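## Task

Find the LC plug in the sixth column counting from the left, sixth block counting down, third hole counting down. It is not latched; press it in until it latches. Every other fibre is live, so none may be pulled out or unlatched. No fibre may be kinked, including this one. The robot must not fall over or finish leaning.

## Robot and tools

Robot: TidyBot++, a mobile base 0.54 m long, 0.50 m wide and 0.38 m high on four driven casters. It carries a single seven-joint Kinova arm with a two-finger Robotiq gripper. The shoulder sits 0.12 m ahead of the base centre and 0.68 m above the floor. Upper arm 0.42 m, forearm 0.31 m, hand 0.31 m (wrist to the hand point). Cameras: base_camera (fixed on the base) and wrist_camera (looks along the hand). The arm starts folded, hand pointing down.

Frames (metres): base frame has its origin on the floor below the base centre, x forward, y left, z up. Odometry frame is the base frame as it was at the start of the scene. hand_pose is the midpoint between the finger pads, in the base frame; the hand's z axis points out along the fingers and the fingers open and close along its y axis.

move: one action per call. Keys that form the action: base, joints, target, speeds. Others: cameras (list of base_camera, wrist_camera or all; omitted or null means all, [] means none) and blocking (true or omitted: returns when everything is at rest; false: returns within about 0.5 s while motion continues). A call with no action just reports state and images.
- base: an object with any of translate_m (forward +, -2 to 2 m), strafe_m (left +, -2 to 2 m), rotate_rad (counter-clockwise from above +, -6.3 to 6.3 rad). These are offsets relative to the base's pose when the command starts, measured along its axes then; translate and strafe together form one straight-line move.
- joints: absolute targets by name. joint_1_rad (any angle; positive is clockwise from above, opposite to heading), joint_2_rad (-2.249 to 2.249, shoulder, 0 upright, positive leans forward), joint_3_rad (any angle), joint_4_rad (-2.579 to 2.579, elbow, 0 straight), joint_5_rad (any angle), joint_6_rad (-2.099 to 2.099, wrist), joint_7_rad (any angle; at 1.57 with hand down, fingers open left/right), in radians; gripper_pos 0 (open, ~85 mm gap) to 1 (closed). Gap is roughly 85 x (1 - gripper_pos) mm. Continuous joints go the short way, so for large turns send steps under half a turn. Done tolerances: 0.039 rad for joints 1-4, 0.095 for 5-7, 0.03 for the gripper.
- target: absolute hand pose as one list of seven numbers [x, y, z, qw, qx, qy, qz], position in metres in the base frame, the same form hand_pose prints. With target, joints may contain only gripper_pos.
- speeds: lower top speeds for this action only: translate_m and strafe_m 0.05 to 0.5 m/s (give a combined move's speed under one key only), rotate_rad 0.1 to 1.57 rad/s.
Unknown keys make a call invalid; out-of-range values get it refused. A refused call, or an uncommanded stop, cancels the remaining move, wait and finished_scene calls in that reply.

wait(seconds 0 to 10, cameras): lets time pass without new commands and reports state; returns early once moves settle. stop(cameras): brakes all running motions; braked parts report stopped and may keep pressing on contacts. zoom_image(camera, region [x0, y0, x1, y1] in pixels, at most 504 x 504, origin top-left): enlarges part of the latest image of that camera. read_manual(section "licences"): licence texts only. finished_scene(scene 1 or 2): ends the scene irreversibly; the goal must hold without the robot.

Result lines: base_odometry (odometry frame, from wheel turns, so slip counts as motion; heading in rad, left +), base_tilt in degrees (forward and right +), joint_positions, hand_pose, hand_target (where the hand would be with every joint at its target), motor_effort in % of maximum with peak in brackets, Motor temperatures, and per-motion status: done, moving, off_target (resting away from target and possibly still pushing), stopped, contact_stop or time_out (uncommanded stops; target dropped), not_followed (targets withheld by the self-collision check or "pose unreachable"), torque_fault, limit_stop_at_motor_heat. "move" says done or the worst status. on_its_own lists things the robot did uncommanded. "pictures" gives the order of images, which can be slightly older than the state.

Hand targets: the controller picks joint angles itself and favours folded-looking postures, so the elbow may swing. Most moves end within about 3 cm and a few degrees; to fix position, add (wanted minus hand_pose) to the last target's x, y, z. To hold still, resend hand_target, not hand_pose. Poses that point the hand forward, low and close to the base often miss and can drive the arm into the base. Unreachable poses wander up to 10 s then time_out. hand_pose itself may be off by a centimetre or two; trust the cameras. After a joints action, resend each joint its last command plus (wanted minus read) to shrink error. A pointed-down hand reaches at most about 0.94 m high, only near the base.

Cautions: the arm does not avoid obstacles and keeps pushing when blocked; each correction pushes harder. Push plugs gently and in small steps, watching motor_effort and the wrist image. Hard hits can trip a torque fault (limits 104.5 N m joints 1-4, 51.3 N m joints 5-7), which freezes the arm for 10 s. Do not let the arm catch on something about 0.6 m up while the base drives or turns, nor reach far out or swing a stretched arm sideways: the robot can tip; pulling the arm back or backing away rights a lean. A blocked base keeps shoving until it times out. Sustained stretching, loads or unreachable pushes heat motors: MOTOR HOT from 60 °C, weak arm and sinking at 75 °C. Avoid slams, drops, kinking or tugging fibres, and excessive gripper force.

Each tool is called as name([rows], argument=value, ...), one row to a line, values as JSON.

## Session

move(cameras=["all"])

Scene clock: 0.00 s.
Motor temperatures (°C): [40 34 32 32 35 47 45]
base_odometry: x=+0.000 y=+0.000 heading=+0.000
base_tilt: forward=+0.4 right=+0.1
base_status: not commanded
joint_positions: joint_1_rad=+0.008 joint_2_rad=-0.367 joint_3_rad=+3.147 joint_4_rad=-2.555 joint_5_rad=+0.047 joint_6_rad=-0.850 joint_7_rad=+1.609 gripper_pos=+0.000
joint_status: not commanded
motor_effort: joint_1_rad=+0 joint_2_rad=-2 joint_3_rad=+0 joint_4_rad=+15 joint_5_rad=-1 joint_6_rad=+2 joint_7_rad=+1
hand_pose: x=+0.2568 y=-0.0111 z=+0.5833 quat_wxyz=(+0.019, +0.998, +0.027, +0.052) (m; base frame)
hand_target: x=+0.2571 y=-0.0111 z=+0.5835 quat_wxyz=(+0.019, +0.998, +0.027, +0.052) (m; base frame)
hand_status: not commanded
pictures: base_camera, wrist_camera
Images, in order (width x height): base_camera 644x364, wrist_camera 644x476.

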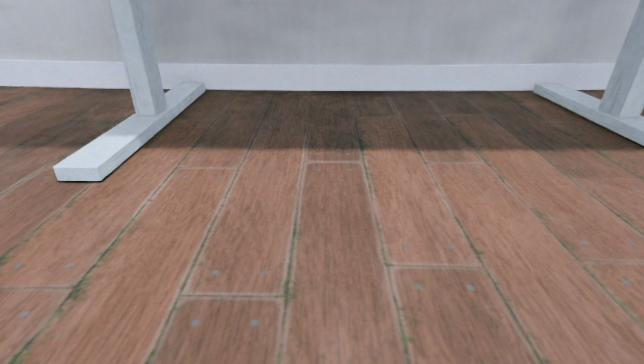

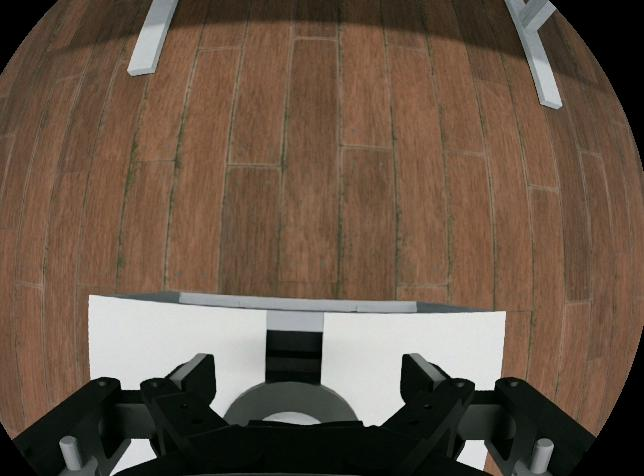

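move(joints={"joint_6_rad": 0.68}, cameras=["wrist_camera"])

Scene clock: 2.17 s.
Motor temperatures (°C): [40 34 32 32 35 47 45]
move: done
base_odometry: x=+0.000 y=+0.000 heading=+0.000
base_tilt: forward=+0.4 right=+0.1
base_status: not commanded
joint_positions: joint_1_rad=+0.008 joint_2_rad=-0.367 joint_3_rad=+3.147 joint_4_rad=-2.555 joint_5_rad=+0.047 joint_6_rad=+0.606 joint_7_rad=+1.609 gripper_pos=+0.000
joint_status: all done
motor_effort: joint_1_rad=+0(1) joint_2_rad=-6(7) joint_3_rad=+1(1) joint_4_rad=+20(20) joint_5_rad=-1(1) joint_6_rad=+9(10) joint_7_rad=+0(1)
hand_pose: x=+0.5357 y=+0.0039 z=+0.8893 quat_wxyz=(+0.021, +0.710, +0.031, +0.703) (m; base frame)
hand_target: x=+0.5351 y=+0.0047 z=+0.9126 quat_wxyz=(+0.021, +0.684, +0.031, +0.729) (m; base frame)
hand_status: not commanded
pictures: wrist_camera
Images, in order (width x height): wrist_camera 644x476.

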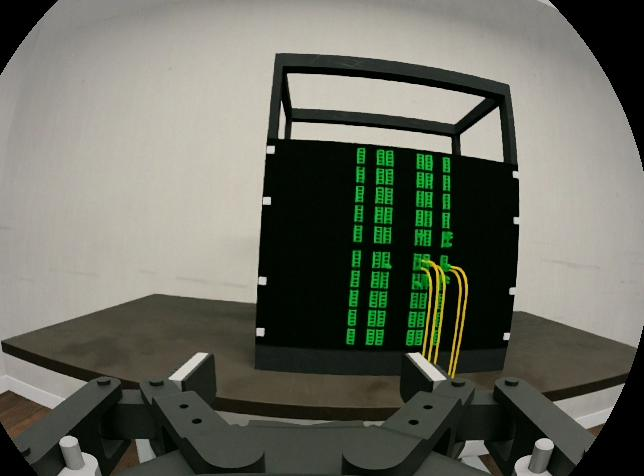

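zoom_image(camera="wrist_camera", region=[390, 200, 500, 300])

zoom_image(camera="wrist_camera", region=[410, 225, 480, 295])

Scaled by 4.582.

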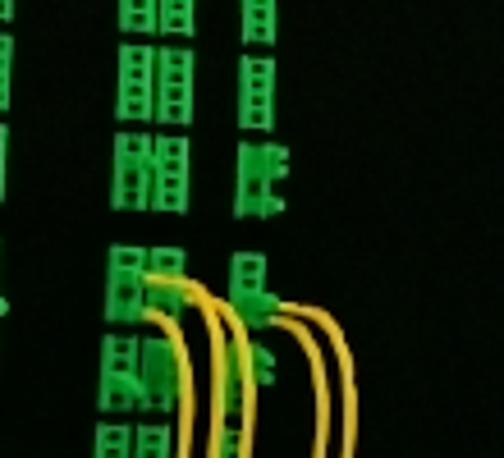

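Scaled by 7.200.

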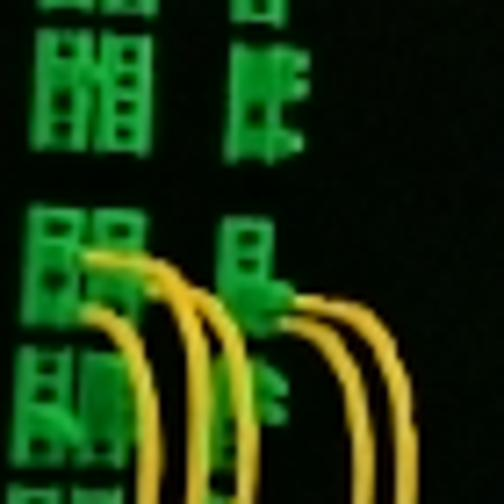

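move(base={"strafe_m": -0.24, "translate_m": 0.12}, joints={"joint_4_rad": -1.7, "joint_5_rad": -0.065, "joint_6_rad": -0.826, "joint_7_rad": 1.505, "gripper_pos": 0.75}, cameras=["wrist_camera"])

zoom_image(camera="wrist_camera", region=[240, 120, 400, 240])

Scene clock: 8.50 s.
Motor temperatures (°C): [40 34 32 32 35 47 45]
move: done
base_odometry: x=+0.120 y=-0.240 heading=+0.000
base_tilt: forward=+0.4 right=+0.1
base_status: done
joint_positions: joint_1_rad=+0.008 joint_2_rad=-0.367 joint_3_rad=+3.149 joint_4_rad=-1.723 joint_5_rad=-0.025 joint_6_rad=-0.745 joint_7_rad=+1.551 gripper_pos=+0.750
joint_status: all done
motor_effort: joint_1_rad=+0(1) joint_2_rad=-9(11) joint_3_rad=+0(2) joint_4_rad=+22(23) joint_5_rad=+0(2) joint_6_rad=+8(11) joint_7_rad=+1(3)
hand_pose: x=+0.5437 y=-0.0003 z=+0.9845 quat_wxyz=(-0.014, +0.867, -0.019, +0.497) (m; base frame)
hand_target: x=+0.5325 y=+0.0104 z=+0.9766 quat_wxyz=(-0.045, +0.880, -0.043, +0.471) (m; base frame)
hand_status: not commanded
pictures: wrist_camera
Images, in order (width x height): wrist_camera 644x476.

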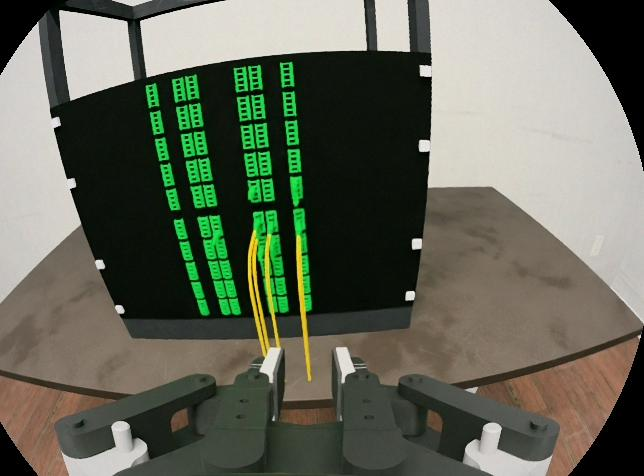

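Scaled by 3.150.

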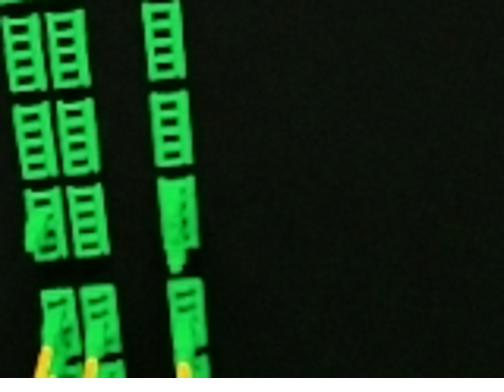

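move(base={"translate_m": 0.17}, speeds={"translate_m": 0.25}, joints={"joint_4_rad": -1.836, "joint_6_rad": -0.589}, cameras=["wrist_camera"])

zoom_image(camera="wrist_camera", region=[240, 220, 380, 360])

zoom_image(camera="wrist_camera", region=[260, 250, 340, 330])

Scene clock: 12.30 s.
Motor temperatures (°C): [40 34 32 32 35 47 45]
move: done
base_odometry: x=+0.290 y=-0.240 heading=+0.000
base_tilt: forward=+0.4 right=+0.1
base_status: done
joint_positions: joint_1_rad=+0.008 joint_2_rad=-0.368 joint_3_rad=+3.149 joint_4_rad=-1.816 joint_5_rad=-0.026 joint_6_rad=-0.655 joint_7_rad=+1.550 gripper_pos=+0.750
joint_status: all done
motor_effort: joint_1_rad=+1(1) joint_2_rad=-8(12) joint_3_rad=+1(1) joint_4_rad=+22(24) joint_5_rad=-1(1) joint_6_rad=+8(9) joint_7_rad=+1(1)
hand_pose: x=+0.5479 y=-0.0006 z=+0.9551 quat_wxyz=(-0.015, +0.868, -0.021, +0.496) (m; base frame)
hand_target: x=+0.5558 y=+0.0065 z=+0.9614 quat_wxyz=(-0.044, +0.855, -0.048, +0.515) (m; base frame)
hand_status: not commanded
pictures: wrist_camera
Images, in order (width x height): wrist_camera 644x476.

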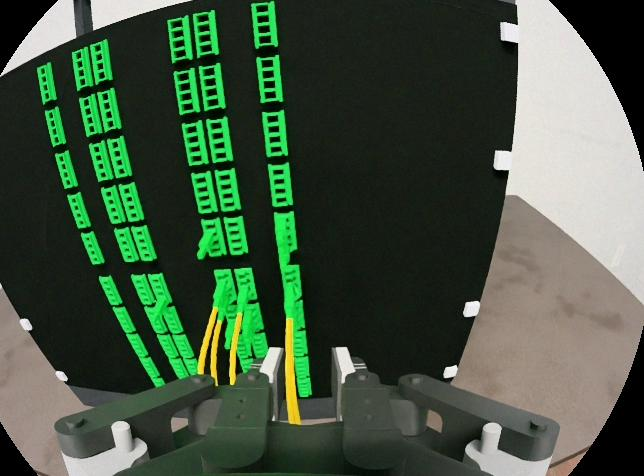

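Scaled by 3.600.

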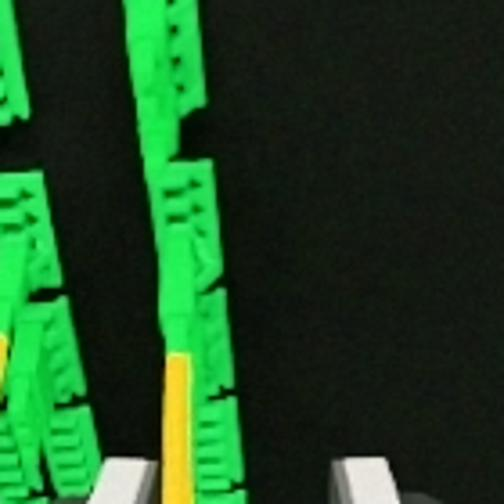

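Scaled by 6.300.

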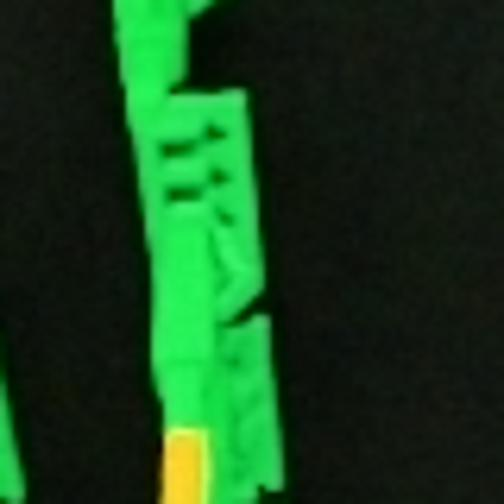

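zoom_image(camera="wrist_camera", region=[270, 260, 318, 332])

zoom_image(camera="wrist_camera", region=[275, 280, 315, 320])

Scaled by 7.000.

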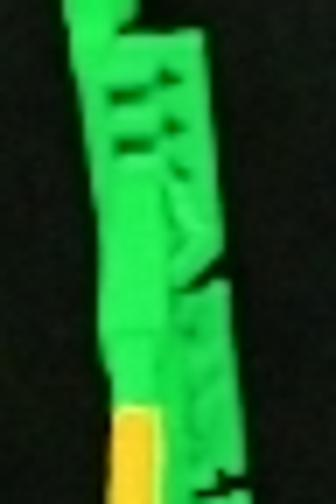

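Scaled by 12.600.

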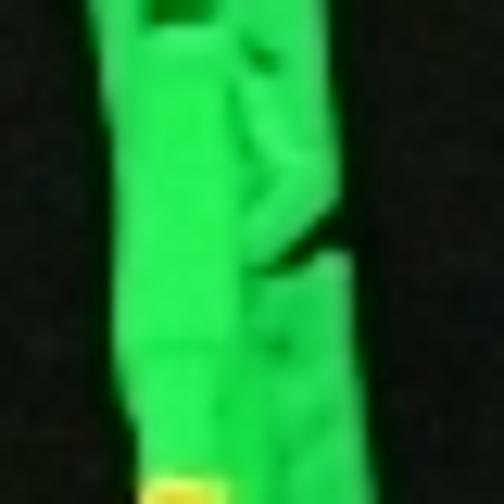

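move(base={"strafe_m": 0.006}, speeds={"strafe_m": 0.05}, joints={"joint_4_rad": -1.901, "joint_6_rad": -0.525}, cameras=["wrist_camera"])

zoom_image(camera="wrist_camera", region=[250, 240, 350, 360])

zoom_image(camera="wrist_camera", region=[270, 250, 310, 300])

Scene clock: 15.20 s.
Motor temperatures (°C): [40 34 32 32 35 47 45]
move: done
base_odometry: x=+0.290 y=-0.234 heading=+0.000
base_tilt: forward=+0.4 right=+0.1
base_status: done
joint_positions: joint_1_rad=+0.008 joint_2_rad=-0.368 joint_3_rad=+3.148 joint_4_rad=-1.881 joint_5_rad=-0.027 joint_6_rad=-0.598 joint_7_rad=+1.550 gripper_pos=+0.750
joint_status: all done
motor_effort: joint_1_rad=+1(1) joint_2_rad=-9(10) joint_3_rad=+0(2) joint_4_rad=+23(24) joint_5_rad=+0(1) joint_6_rad=+9(10) joint_7_rad=+0(2)
hand_pose: x=+0.5486 y=-0.0005 z=+0.9328 quat_wxyz=(-0.015, +0.870, -0.022, +0.493) (m; base frame)
hand_target: x=+0.5571 y=+0.0054 z=+0.9407 quat_wxyz=(-0.043, +0.855, -0.050, +0.514) (m; base frame)
hand_status: not commanded
pictures: wrist_camera
Images, in order (width x height): wrist_camera 644x476.

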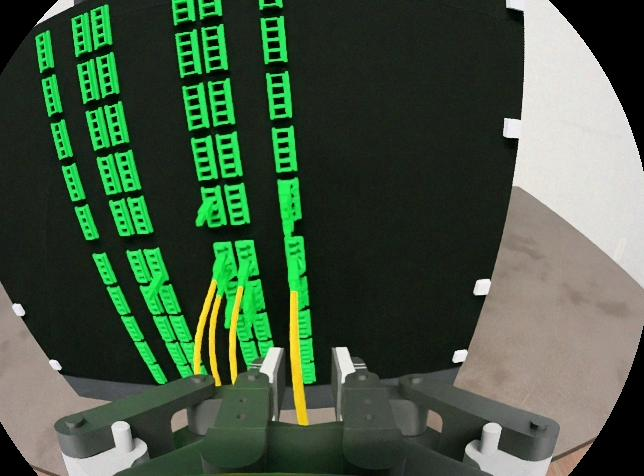

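Scaled by 4.200.

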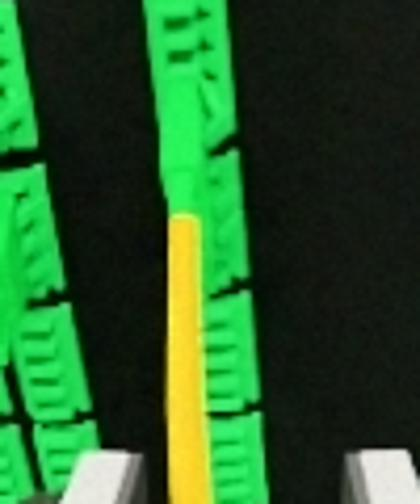

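Scaled by 10.080.

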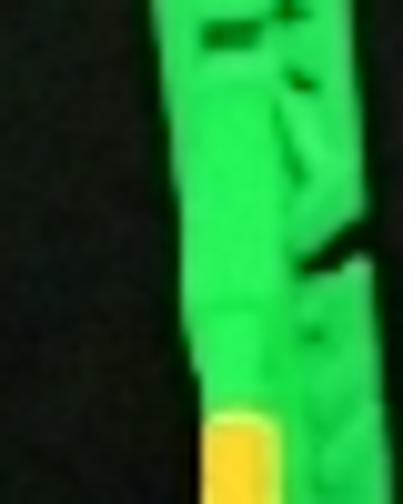

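zoom_image(camera="wrist_camera", region=[180, 120, 310, 220])

zoom_image(camera="wrist_camera", region=[185, 230, 315, 340])

Scaled by 3.877.

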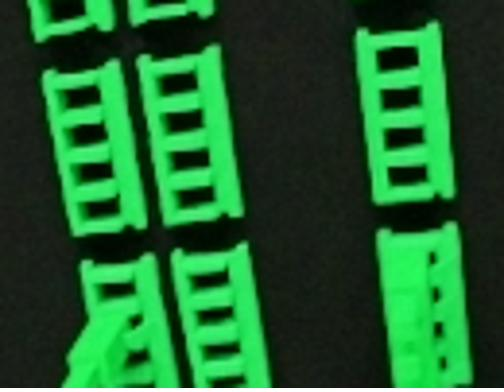

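Scaled by 3.877.

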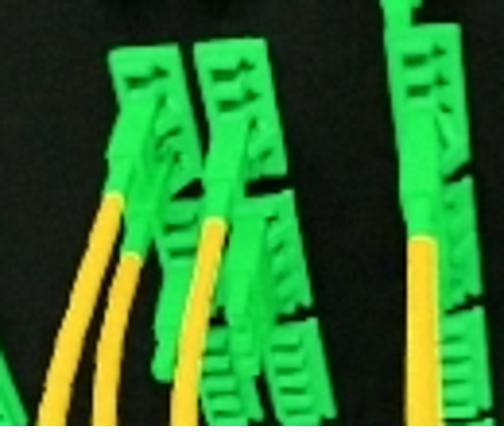

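move(base={"translate_m": 0.028}, speeds={"translate_m": 0.1}, cameras=["wrist_camera"])

zoom_image(camera="wrist_camera", region=[260, 260, 350, 360])

zoom_image(camera="wrist_camera", region=[270, 260, 310, 310])

Scene clock: 17.47 s.
Motor temperatures (°C): [40 34 32 32 35 47 45]
move: done
base_odometry: x=+0.319 y=-0.234 heading=+0.000
base_tilt: forward=+0.4 right=+0.1
base_status: done
joint_positions: joint_1_rad=+0.008 joint_2_rad=-0.366 joint_3_rad=+3.148 joint_4_rad=-1.881 joint_5_rad=-0.027 joint_6_rad=-0.596 joint_7_rad=+1.550 gripper_pos=+0.750
joint_status: not commanded
motor_effort: joint_1_rad=+0(1) joint_2_rad=-9(12) joint_3_rad=+0(1) joint_4_rad=+22(23) joint_5_rad=-1(1) joint_6_rad=+9(9) joint_7_rad=+0(2)
hand_pose: x=+0.5493 y=-0.0005 z=+0.9325 quat_wxyz=(-0.015, +0.870, -0.022, +0.493) (m; base frame)
hand_target: x=+0.5571 y=+0.0054 z=+0.9407 quat_wxyz=(-0.043, +0.855, -0.050, +0.514) (m; base frame)
hand_status: not commanded
pictures: wrist_camera
Images, in order (width x height): wrist_camera 644x476.

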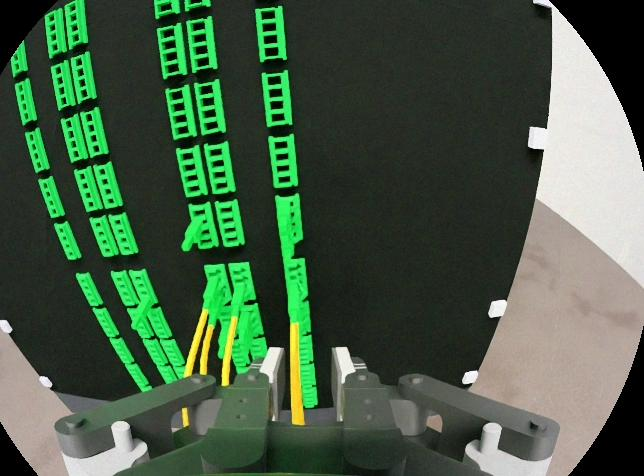

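Scaled by 5.040.

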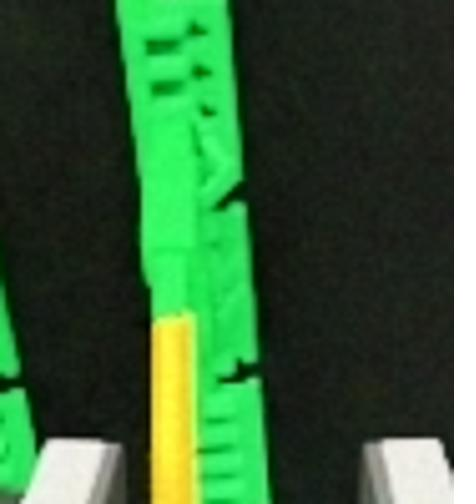

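Scaled by 10.080.

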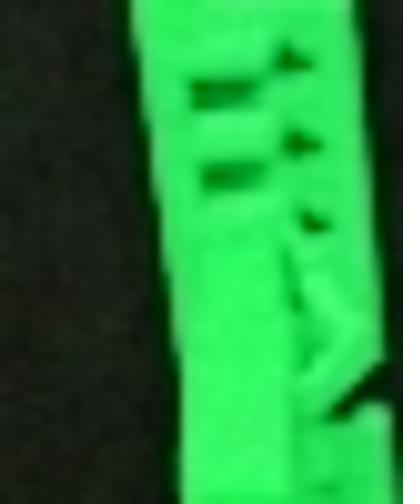

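zoom_image(camera="wrist_camera", region=[262, 320, 322, 370])

zoom_image(camera="wrist_camera", region=[270, 290, 320, 340])

zoom_image(camera="wrist_camera", region=[320, 330, 360, 370])

Scaled by 8.400.

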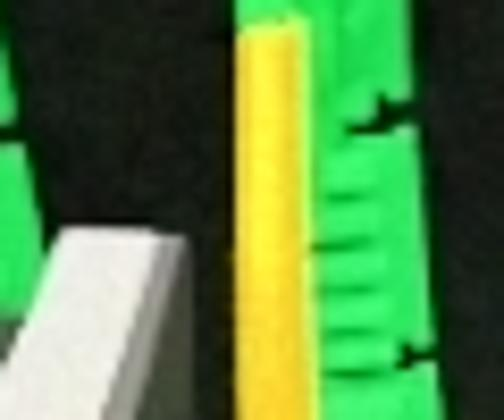

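Scaled by 10.080.

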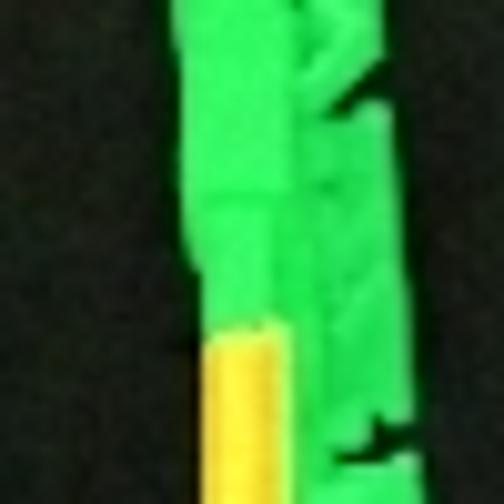

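Scaled by 12.600.

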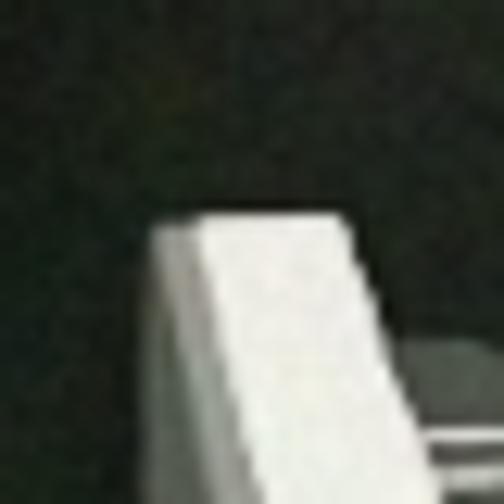

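move(base={"translate_m": 0.015, "strafe_m": -0.0019}, speeds={"translate_m": 0.05}, cameras=["wrist_camera"])

zoom_image(camera="wrist_camera", region=[265, 300, 325, 360])

zoom_image(camera="wrist_camera", region=[275, 315, 315, 355])

Scene clock: 19.70 s.
Motor temperatures (°C): [40 34 32 32 35 47 45]
move: done
base_odometry: x=+0.334 y=-0.236 heading=+0.001
base_tilt: forward=+0.4 right=+0.1
base_status: done
joint_positions: joint_1_rad=+0.008 joint_2_rad=-0.367 joint_3_rad=+3.148 joint_4_rad=-1.881 joint_5_rad=-0.027 joint_6_rad=-0.596 joint_7_rad=+1.550 gripper_pos=+0.750
joint_status: not commanded
motor_effort: joint_1_rad=+0(1) joint_2_rad=-9(12) joint_3_rad=+0(1) joint_4_rad=+22(23) joint_5_rad=-1(1) joint_6_rad=+8(9) joint_7_rad=+0(1)
hand_pose: x=+0.5493 y=-0.0005 z=+0.9327 quat_wxyz=(-0.015, +0.870, -0.022, +0.493) (m; base frame)
hand_target: x=+0.5571 y=+0.0054 z=+0.9407 quat_wxyz=(-0.043, +0.855, -0.050, +0.514) (m; base frame)
hand_status: not commanded
pictures: wrist_camera
Images, in order (width x height): wrist_camera 644x476.

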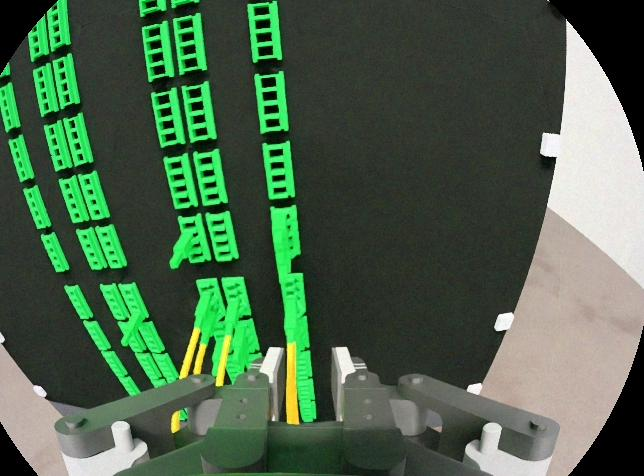

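Scaled by 8.400.

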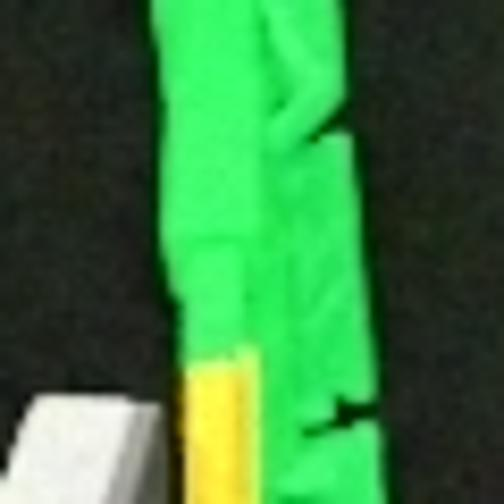

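Scaled by 12.600.

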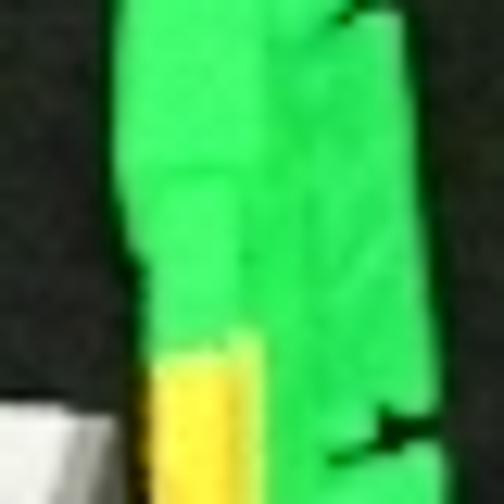

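zoom_image(camera="wrist_camera", region=[230, 60, 310, 210])

zoom_image(camera="wrist_camera", region=[262, 260, 322, 335])

Scaled by 3.360.

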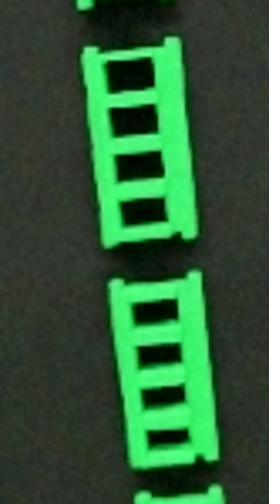

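Scaled by 6.720.

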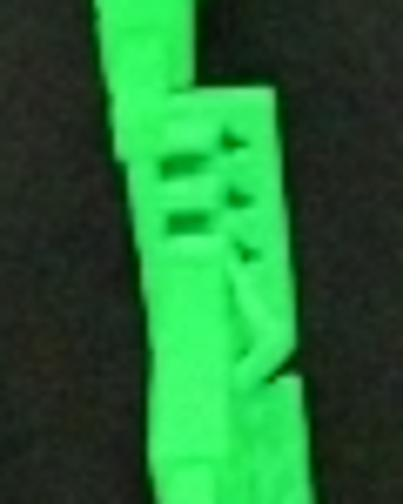

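move(base={"translate_m": 0.005, "strafe_m": -0.0011}, speeds={"translate_m": 0.05}, cameras=["wrist_camera"])

zoom_image(camera="wrist_camera", region=[265, 300, 325, 360])

zoom_image(camera="wrist_camera", region=[275, 320, 315, 360])

Scene clock: 24.67 s.
Motor temperatures (°C): [40 34 32 32 35 47 45]
move: done
base_odometry: x=+0.339 y=-0.237 heading=+0.001
base_tilt: forward=+0.4 right=+0.1
base_status: done
joint_positions: joint_1_rad=+0.008 joint_2_rad=-0.367 joint_3_rad=+3.148 joint_4_rad=-1.881 joint_5_rad=-0.027 joint_6_rad=-0.596 joint_7_rad=+1.550 gripper_pos=+0.750
joint_status: not commanded
motor_effort: joint_1_rad=-1(1) joint_2_rad=-9(12) joint_3_rad=+0(1) joint_4_rad=+22(23) joint_5_rad=+0(1) joint_6_rad=+8(9) joint_7_rad=+1(1)
hand_pose: x=+0.5493 y=-0.0005 z=+0.9328 quat_wxyz=(-0.015, +0.870, -0.022, +0.493) (m; base frame)
hand_target: x=+0.5571 y=+0.0054 z=+0.9407 quat_wxyz=(-0.043, +0.855, -0.050, +0.514) (m; base frame)
hand_status: not commanded
pictures: wrist_camera
Images, in order (width x height): wrist_camera 644x476.

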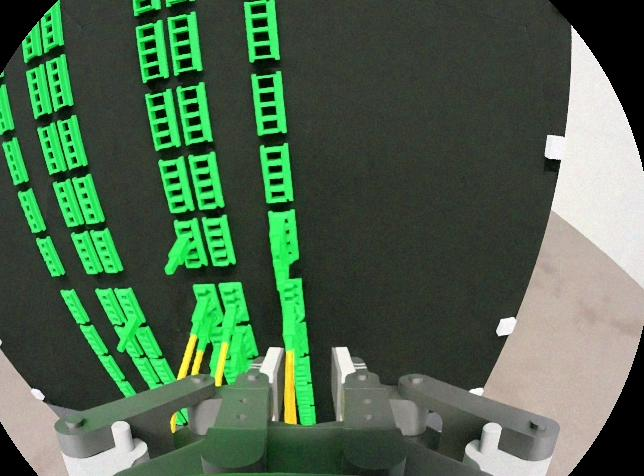

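Scaled by 8.400.

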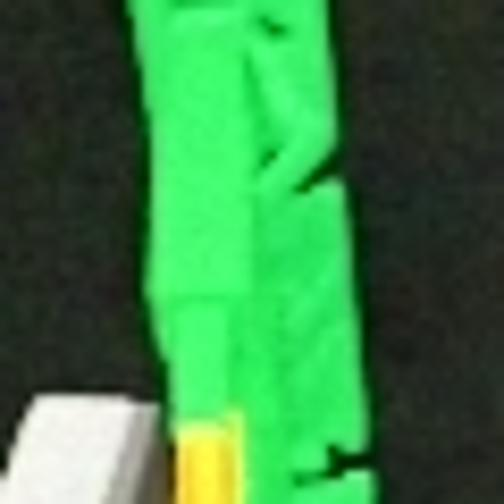

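Scaled by 12.600.

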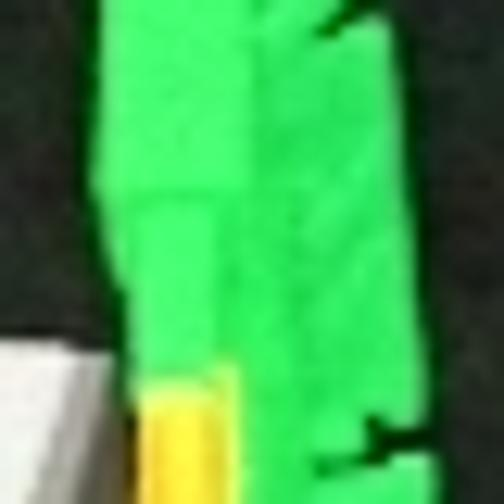

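move(base={"translate_m": 0.002, "strafe_m": -0.0007}, speeds={"translate_m": 0.05}, joints={"joint_6_rad": -0.518}, cameras=["wrist_camera"])

zoom_image(camera="wrist_camera", region=[265, 305, 325, 365])

zoom_image(camera="wrist_camera", region=[275, 325, 305, 360])

Scene clock: 26.70 s.
Motor temperatures (°C): [40 34 32 32 35 47 45]
move: done
base_odometry: x=+0.341 y=-0.237 heading=+0.001
base_tilt: forward=+0.4 right=+0.1
base_status: done
joint_positions: joint_1_rad=+0.008 joint_2_rad=-0.367 joint_3_rad=+3.148 joint_4_rad=-1.881 joint_5_rad=-0.028 joint_6_rad=-0.589 joint_7_rad=+1.550 gripper_pos=+0.750
joint_status: all done
motor_effort: joint_1_rad=+0(1) joint_2_rad=-9(12) joint_3_rad=+0(2) joint_4_rad=+22(23) joint_5_rad=-1(1) joint_6_rad=+8(9) joint_7_rad=+0(1)
hand_pose: x=+0.5503 y=-0.0005 z=+0.9345 quat_wxyz=(-0.015, +0.868, -0.022, +0.496) (m; base frame)
hand_target: x=+0.5581 y=+0.0053 z=+0.9427 quat_wxyz=(-0.043, +0.853, -0.050, +0.517) (m; base frame)
hand_status: not commanded
pictures: wrist_camera
Images, in order (width x height): wrist_camera 644x476.

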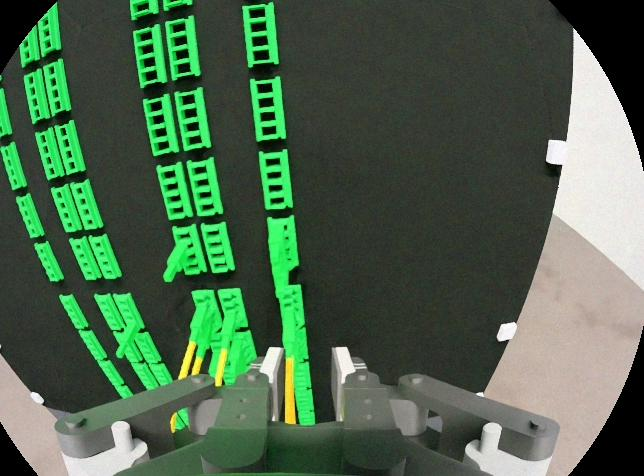

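Scaled by 8.400.

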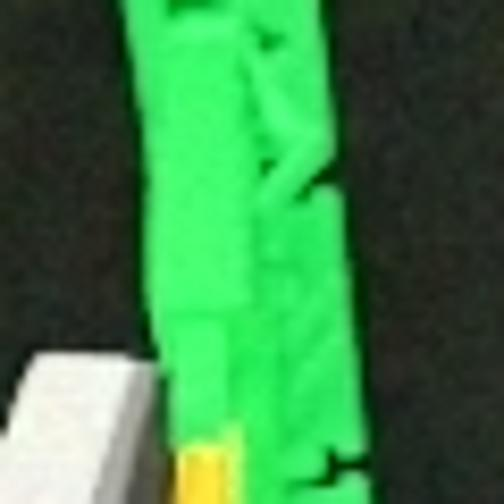

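Scaled by 14.400.

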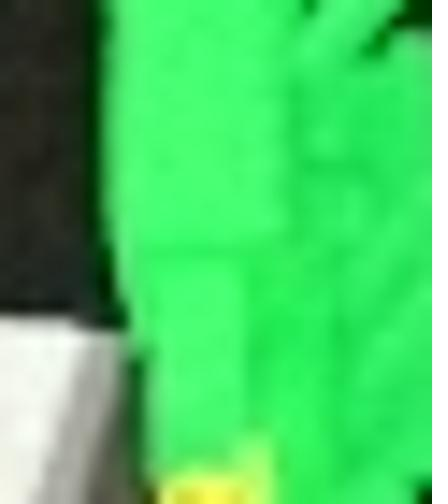

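move(base={"translate_m": 0.0015}, speeds={"translate_m": 0.05}, cameras=["wrist_camera"])

zoom_image(camera="wrist_camera", region=[275, 325, 305, 360])

Scene clock: 27.67 s.
Motor temperatures (°C): [40 34 32 32 35 47 45]
move: done
base_odometry: x=+0.342 y=-0.237 heading=+0.001
base_tilt: forward=+0.4 right=+0.1
base_status: done
joint_positions: joint_1_rad=+0.008 joint_2_rad=-0.367 joint_3_rad=+3.148 joint_4_rad=-1.881 joint_5_rad=-0.028 joint_6_rad=-0.589 joint_7_rad=+1.550 gripper_pos=+0.750
joint_status: not commanded
motor_effort: joint_1_rad=+0(1) joint_2_rad=-9(12) joint_3_rad=+1(2) joint_4_rad=+22(23) joint_5_rad=+0(1) joint_6_rad=+9(9) joint_7_rad=+0(1)
hand_pose: x=+0.5503 y=-0.0005 z=+0.9345 quat_wxyz=(-0.015, +0.868, -0.022, +0.496) (m; base frame)
hand_target: x=+0.5581 y=+0.0053 z=+0.9427 quat_wxyz=(-0.043, +0.853, -0.050, +0.517) (m; base frame)
hand_status: not commanded
pictures: wrist_camera
Images, in order (width x height): wrist_camera 644x476.

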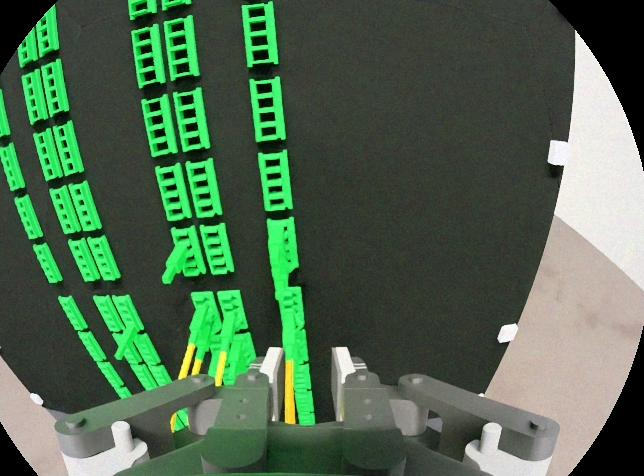

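Scaled by 14.400.

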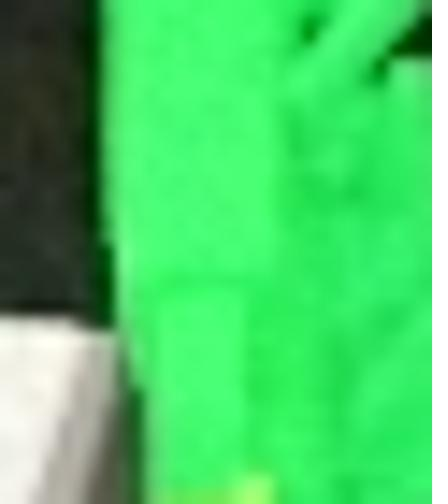

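move(base={"translate_m": 0.0015}, speeds={"translate_m": 0.05}, cameras=["wrist_camera"])

zoom_image(camera="wrist_camera", region=[275, 325, 305, 360])

Scene clock: 28.23 s.
Motor temperatures (°C): [40 34 32 32 35 47 45]
move: done
base_odometry: x=+0.344 y=-0.237 heading=+0.001
base_tilt: forward=+0.4 right=+0.1
base_status: done
joint_positions: joint_1_rad=+0.008 joint_2_rad=-0.367 joint_3_rad=+3.148 joint_4_rad=-1.881 joint_5_rad=-0.028 joint_6_rad=-0.589 joint_7_rad=+1.550 gripper_pos=+0.750
joint_status: not commanded
motor_effort: joint_1_rad=+0(1) joint_2_rad=-9(13) joint_3_rad=+0(2) joint_4_rad=+23(23) joint_5_rad=-1(1) joint_6_rad=+8(9) joint_7_rad=+1(1)
hand_pose: x=+0.5503 y=-0.0005 z=+0.9345 quat_wxyz=(-0.015, +0.868, -0.022, +0.496) (m; base frame)
hand_target: x=+0.5581 y=+0.0053 z=+0.9427 quat_wxyz=(-0.043, +0.853, -0.050, +0.517) (m; base frame)
hand_status: not commanded
pictures: wrist_camera
Images, in order (width x height): wrist_camera 644x476.

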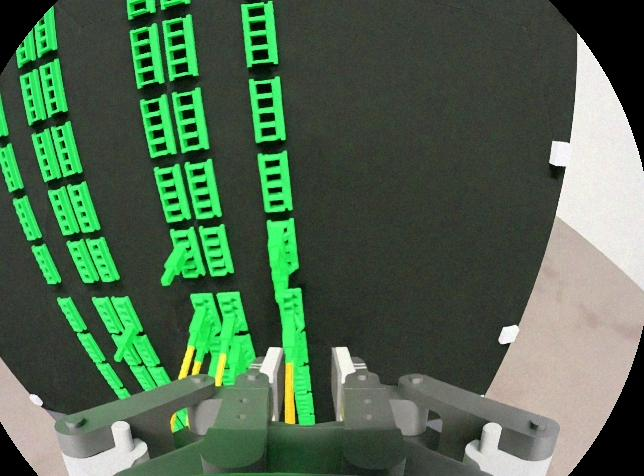

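Scaled by 14.400.

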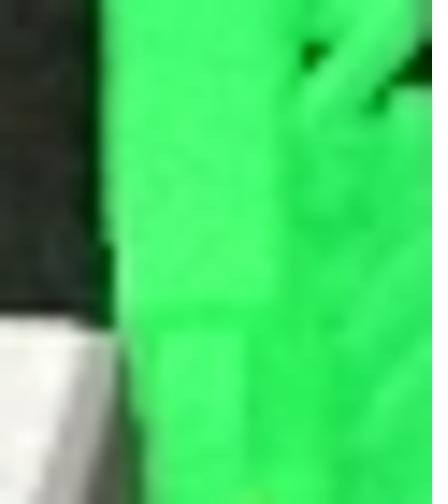

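move(joints={"joint_4_rad": -1.9045}, cameras=["wrist_camera"])

zoom_image(camera="wrist_camera", region=[275, 325, 305, 360])

Scene clock: 28.87 s.
Motor temperatures (°C): [40 34 32 32 35 47 45]
move: done
base_odometry: x=+0.344 y=-0.237 heading=+0.001
base_tilt: forward=+0.3 right=+0.1
base_status: not commanded
joint_positions: joint_1_rad=+0.008 joint_2_rad=-0.367 joint_3_rad=+3.148 joint_4_rad=-1.882 joint_5_rad=-0.028 joint_6_rad=-0.589 joint_7_rad=+1.550 gripper_pos=+0.750
joint_status: all done
motor_effort: joint_1_rad=+0(1) joint_2_rad=-9(9) joint_3_rad=+0(1) joint_4_rad=+23(23) joint_5_rad=+0(1) joint_6_rad=+8(9) joint_7_rad=+0(1)
hand_pose: x=+0.5502 y=-0.0005 z=+0.9340 quat_wxyz=(-0.015, +0.868, -0.022, +0.496) (m; base frame)
hand_target: x=+0.5577 y=+0.0053 z=+0.9406 quat_wxyz=(-0.043, +0.854, -0.050, +0.516) (m; base frame)
hand_status: not commanded
pictures: wrist_camera
Images, in order (width x height): wrist_camera 644x476.

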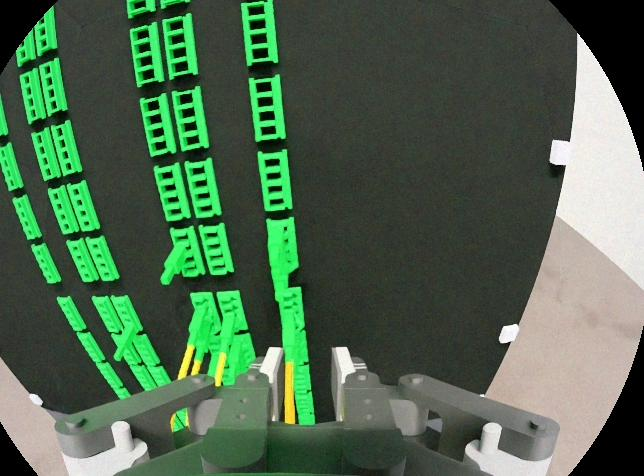

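Scaled by 14.400.

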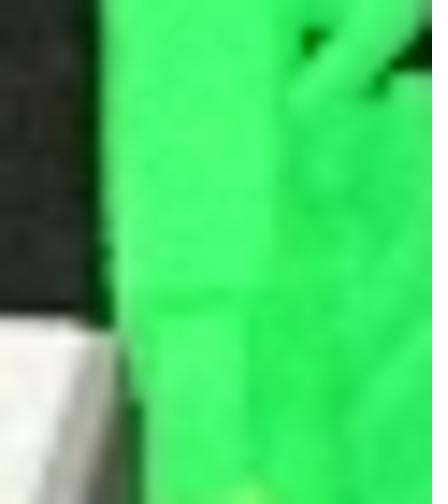

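move(joints={"joint_4_rad": -1.907}, cameras=["wrist_camera"])

zoom_image(camera="wrist_camera", region=[275, 325, 305, 360])

Scene clock: 29.33 s.
Motor temperatures (°C): [40 34 32 32 35 47 45]
move: done
base_odometry: x=+0.344 y=-0.237 heading=+0.001
base_tilt: forward=+0.4 right=+0.0
base_status: not commanded
joint_positions: joint_1_rad=+0.008 joint_2_rad=-0.367 joint_3_rad=+3.148 joint_4_rad=-1.883 joint_5_rad=-0.028 joint_6_rad=-0.589 joint_7_rad=+1.550 gripper_pos=+0.750
joint_status: all done
motor_effort: joint_1_rad=+0(1) joint_2_rad=-9(9) joint_3_rad=-1(1) joint_4_rad=+23(23) joint_5_rad=-1(1) joint_6_rad=+8(9) joint_7_rad=+1(1)
hand_pose: x=+0.5500 y=-0.0005 z=+0.9334 quat_wxyz=(-0.015, +0.868, -0.022, +0.495) (m; base frame)
hand_target: x=+0.5573 y=+0.0053 z=+0.9391 quat_wxyz=(-0.043, +0.855, -0.050, +0.515) (m; base frame)
hand_status: not commanded
pictures: wrist_camera
Images, in order (width x height): wrist_camera 644x476.

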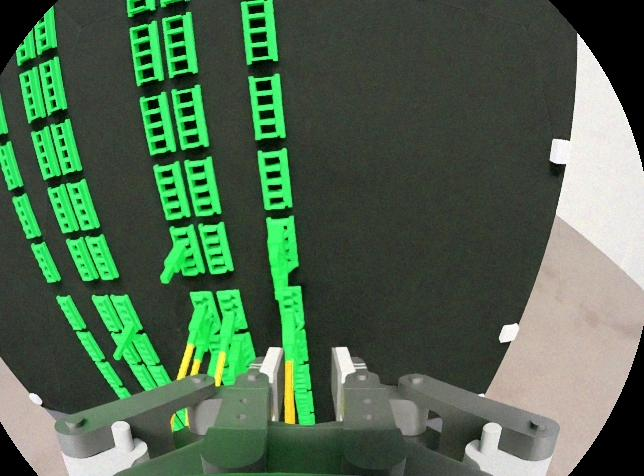

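Scaled by 14.400.

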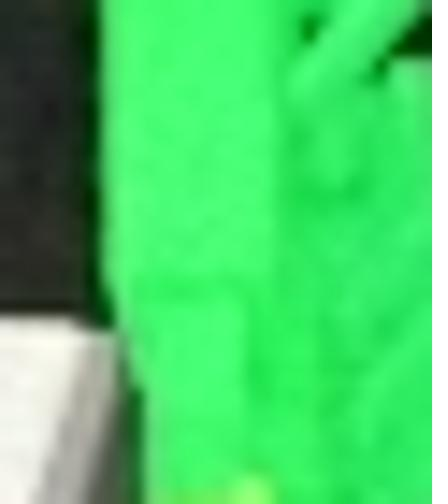

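move(base={"translate_m": 0.0015}, speeds={"translate_m": 0.05}, cameras=["wrist_camera"])

zoom_image(camera="wrist_camera", region=[275, 325, 305, 360])

Scene clock: 29.87 s.
Motor temperatures (°C): [40 34 32 32 35 47 45]
move: done
base_odometry: x=+0.346 y=-0.237 heading=+0.001
base_tilt: forward=+0.4 right=+0.1
base_status: done
joint_positions: joint_1_rad=+0.008 joint_2_rad=-0.367 joint_3_rad=+3.148 joint_4_rad=-1.883 joint_5_rad=-0.028 joint_6_rad=-0.589 joint_7_rad=+1.550 gripper_pos=+0.750
joint_status: not commanded
motor_effort: joint_1_rad=-1(1) joint_2_rad=-9(12) joint_3_rad=+1(1) joint_4_rad=+22(23) joint_5_rad=-1(1) joint_6_rad=+9(9) joint_7_rad=+1(1)
hand_pose: x=+0.5500 y=-0.0005 z=+0.9333 quat_wxyz=(-0.015, +0.868, -0.022, +0.495) (m; base frame)
hand_target: x=+0.5573 y=+0.0053 z=+0.9391 quat_wxyz=(-0.043, +0.855, -0.050, +0.515) (m; base frame)
hand_status: not commanded
pictures: wrist_camera
Images, in order (width x height): wrist_camera 644x476.

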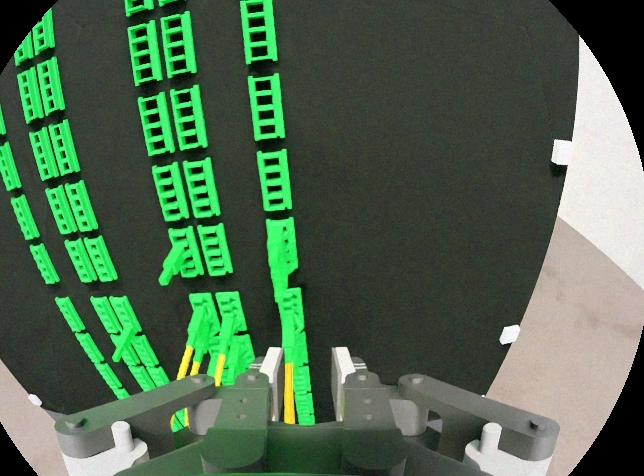

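Scaled by 14.400.

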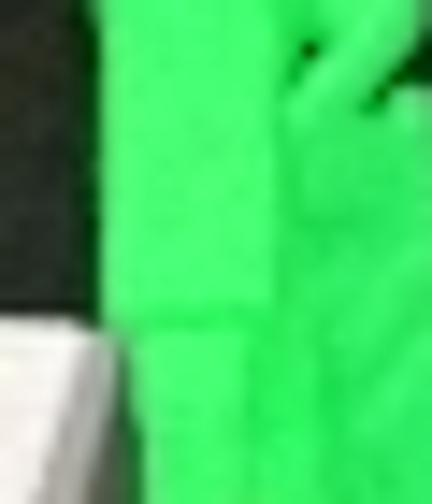

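move(joints={"joint_4_rad": -1.9115}, cameras=["wrist_camera"])

zoom_image(camera="wrist_camera", region=[275, 325, 305, 360])

Scene clock: 30.57 s.
Motor temperatures (°C): [40 34 32 32 35 47 45]
move: done
base_odometry: x=+0.346 y=-0.237 heading=+0.001
base_tilt: forward=+0.4 right=+0.1
base_status: not commanded
joint_positions: joint_1_rad=+0.008 joint_2_rad=-0.367 joint_3_rad=+3.148 joint_4_rad=-1.886 joint_5_rad=-0.028 joint_6_rad=-0.589 joint_7_rad=+1.550 gripper_pos=+0.750
joint_status: all done
motor_effort: joint_1_rad=+0(1) joint_2_rad=-9(10) joint_3_rad=+0(1) joint_4_rad=+23(24) joint_5_rad=-1(1) joint_6_rad=+8(9) joint_7_rad=+0(1)
hand_pose: x=+0.5495 y=-0.0005 z=+0.9312 quat_wxyz=(-0.015, +0.869, -0.022, +0.494) (m; base frame)
hand_target: x=+0.5567 y=+0.0053 z=+0.9365 quat_wxyz=(-0.043, +0.856, -0.050, +0.513) (m; base frame)
hand_status: not commanded
pictures: wrist_camera
Images, in order (width x height): wrist_camera 644x476.

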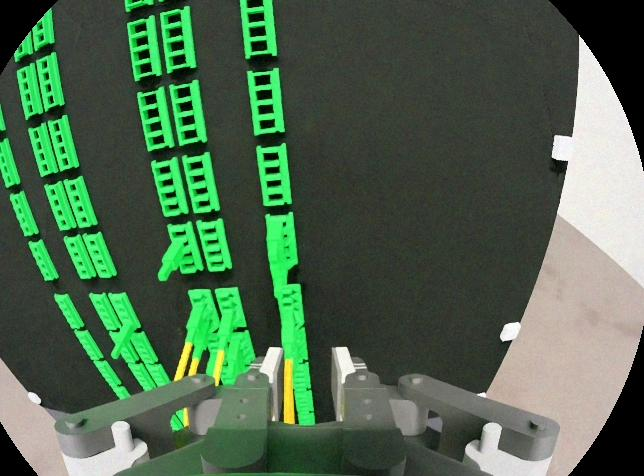

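Scaled by 14.400.

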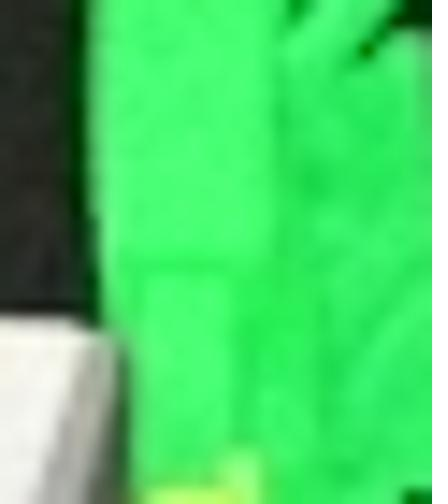

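move(cameras=["wrist_camera"])

zoom_image(camera="wrist_camera", region=[265, 320, 315, 365])

Scene clock: 31.20 s.
Motor temperatures (°C): [40 34 32 32 35 47 45]
base_odometry: x=+0.346 y=-0.237 heading=+0.001
base_tilt: forward=+0.4 right=+0.1
base_status: not commanded
joint_positions: joint_1_rad=+0.008 joint_2_rad=-0.367 joint_3_rad=+3.148 joint_4_rad=-1.886 joint_5_rad=-0.028 joint_6_rad=-0.589 joint_7_rad=+1.550 gripper_pos=+0.750
joint_status: all done
motor_effort: joint_1_rad=+0(1) joint_2_rad=-9(10) joint_3_rad=-1(1) joint_4_rad=+22(24) joint_5_rad=-1(1) joint_6_rad=+8(9) joint_7_rad=+1(1)
hand_pose: x=+0.5495 y=-0.0005 z=+0.9312 quat_wxyz=(-0.015, +0.869, -0.022, +0.494) (m; base frame)
hand_target: x=+0.5567 y=+0.0053 z=+0.9365 quat_wxyz=(-0.043, +0.856, -0.050, +0.513) (m; base frame)
hand_status: not commanded
pictures: wrist_camera
Images, in order (width x height): wrist_camera 644x476.

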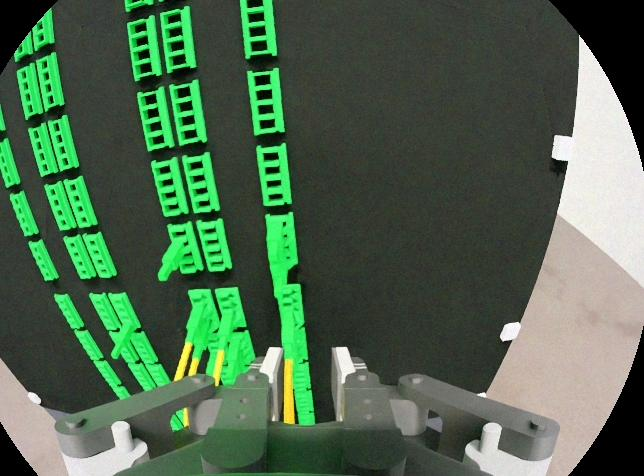

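Scaled by 10.080.

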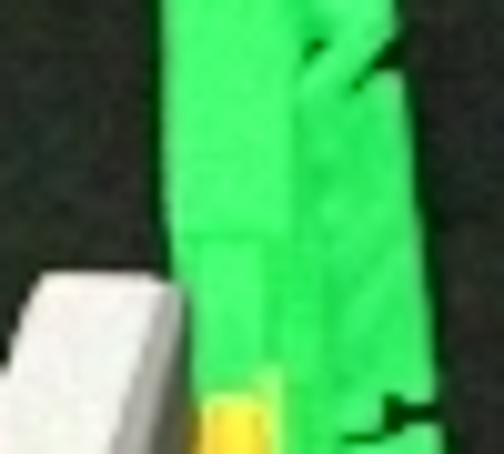

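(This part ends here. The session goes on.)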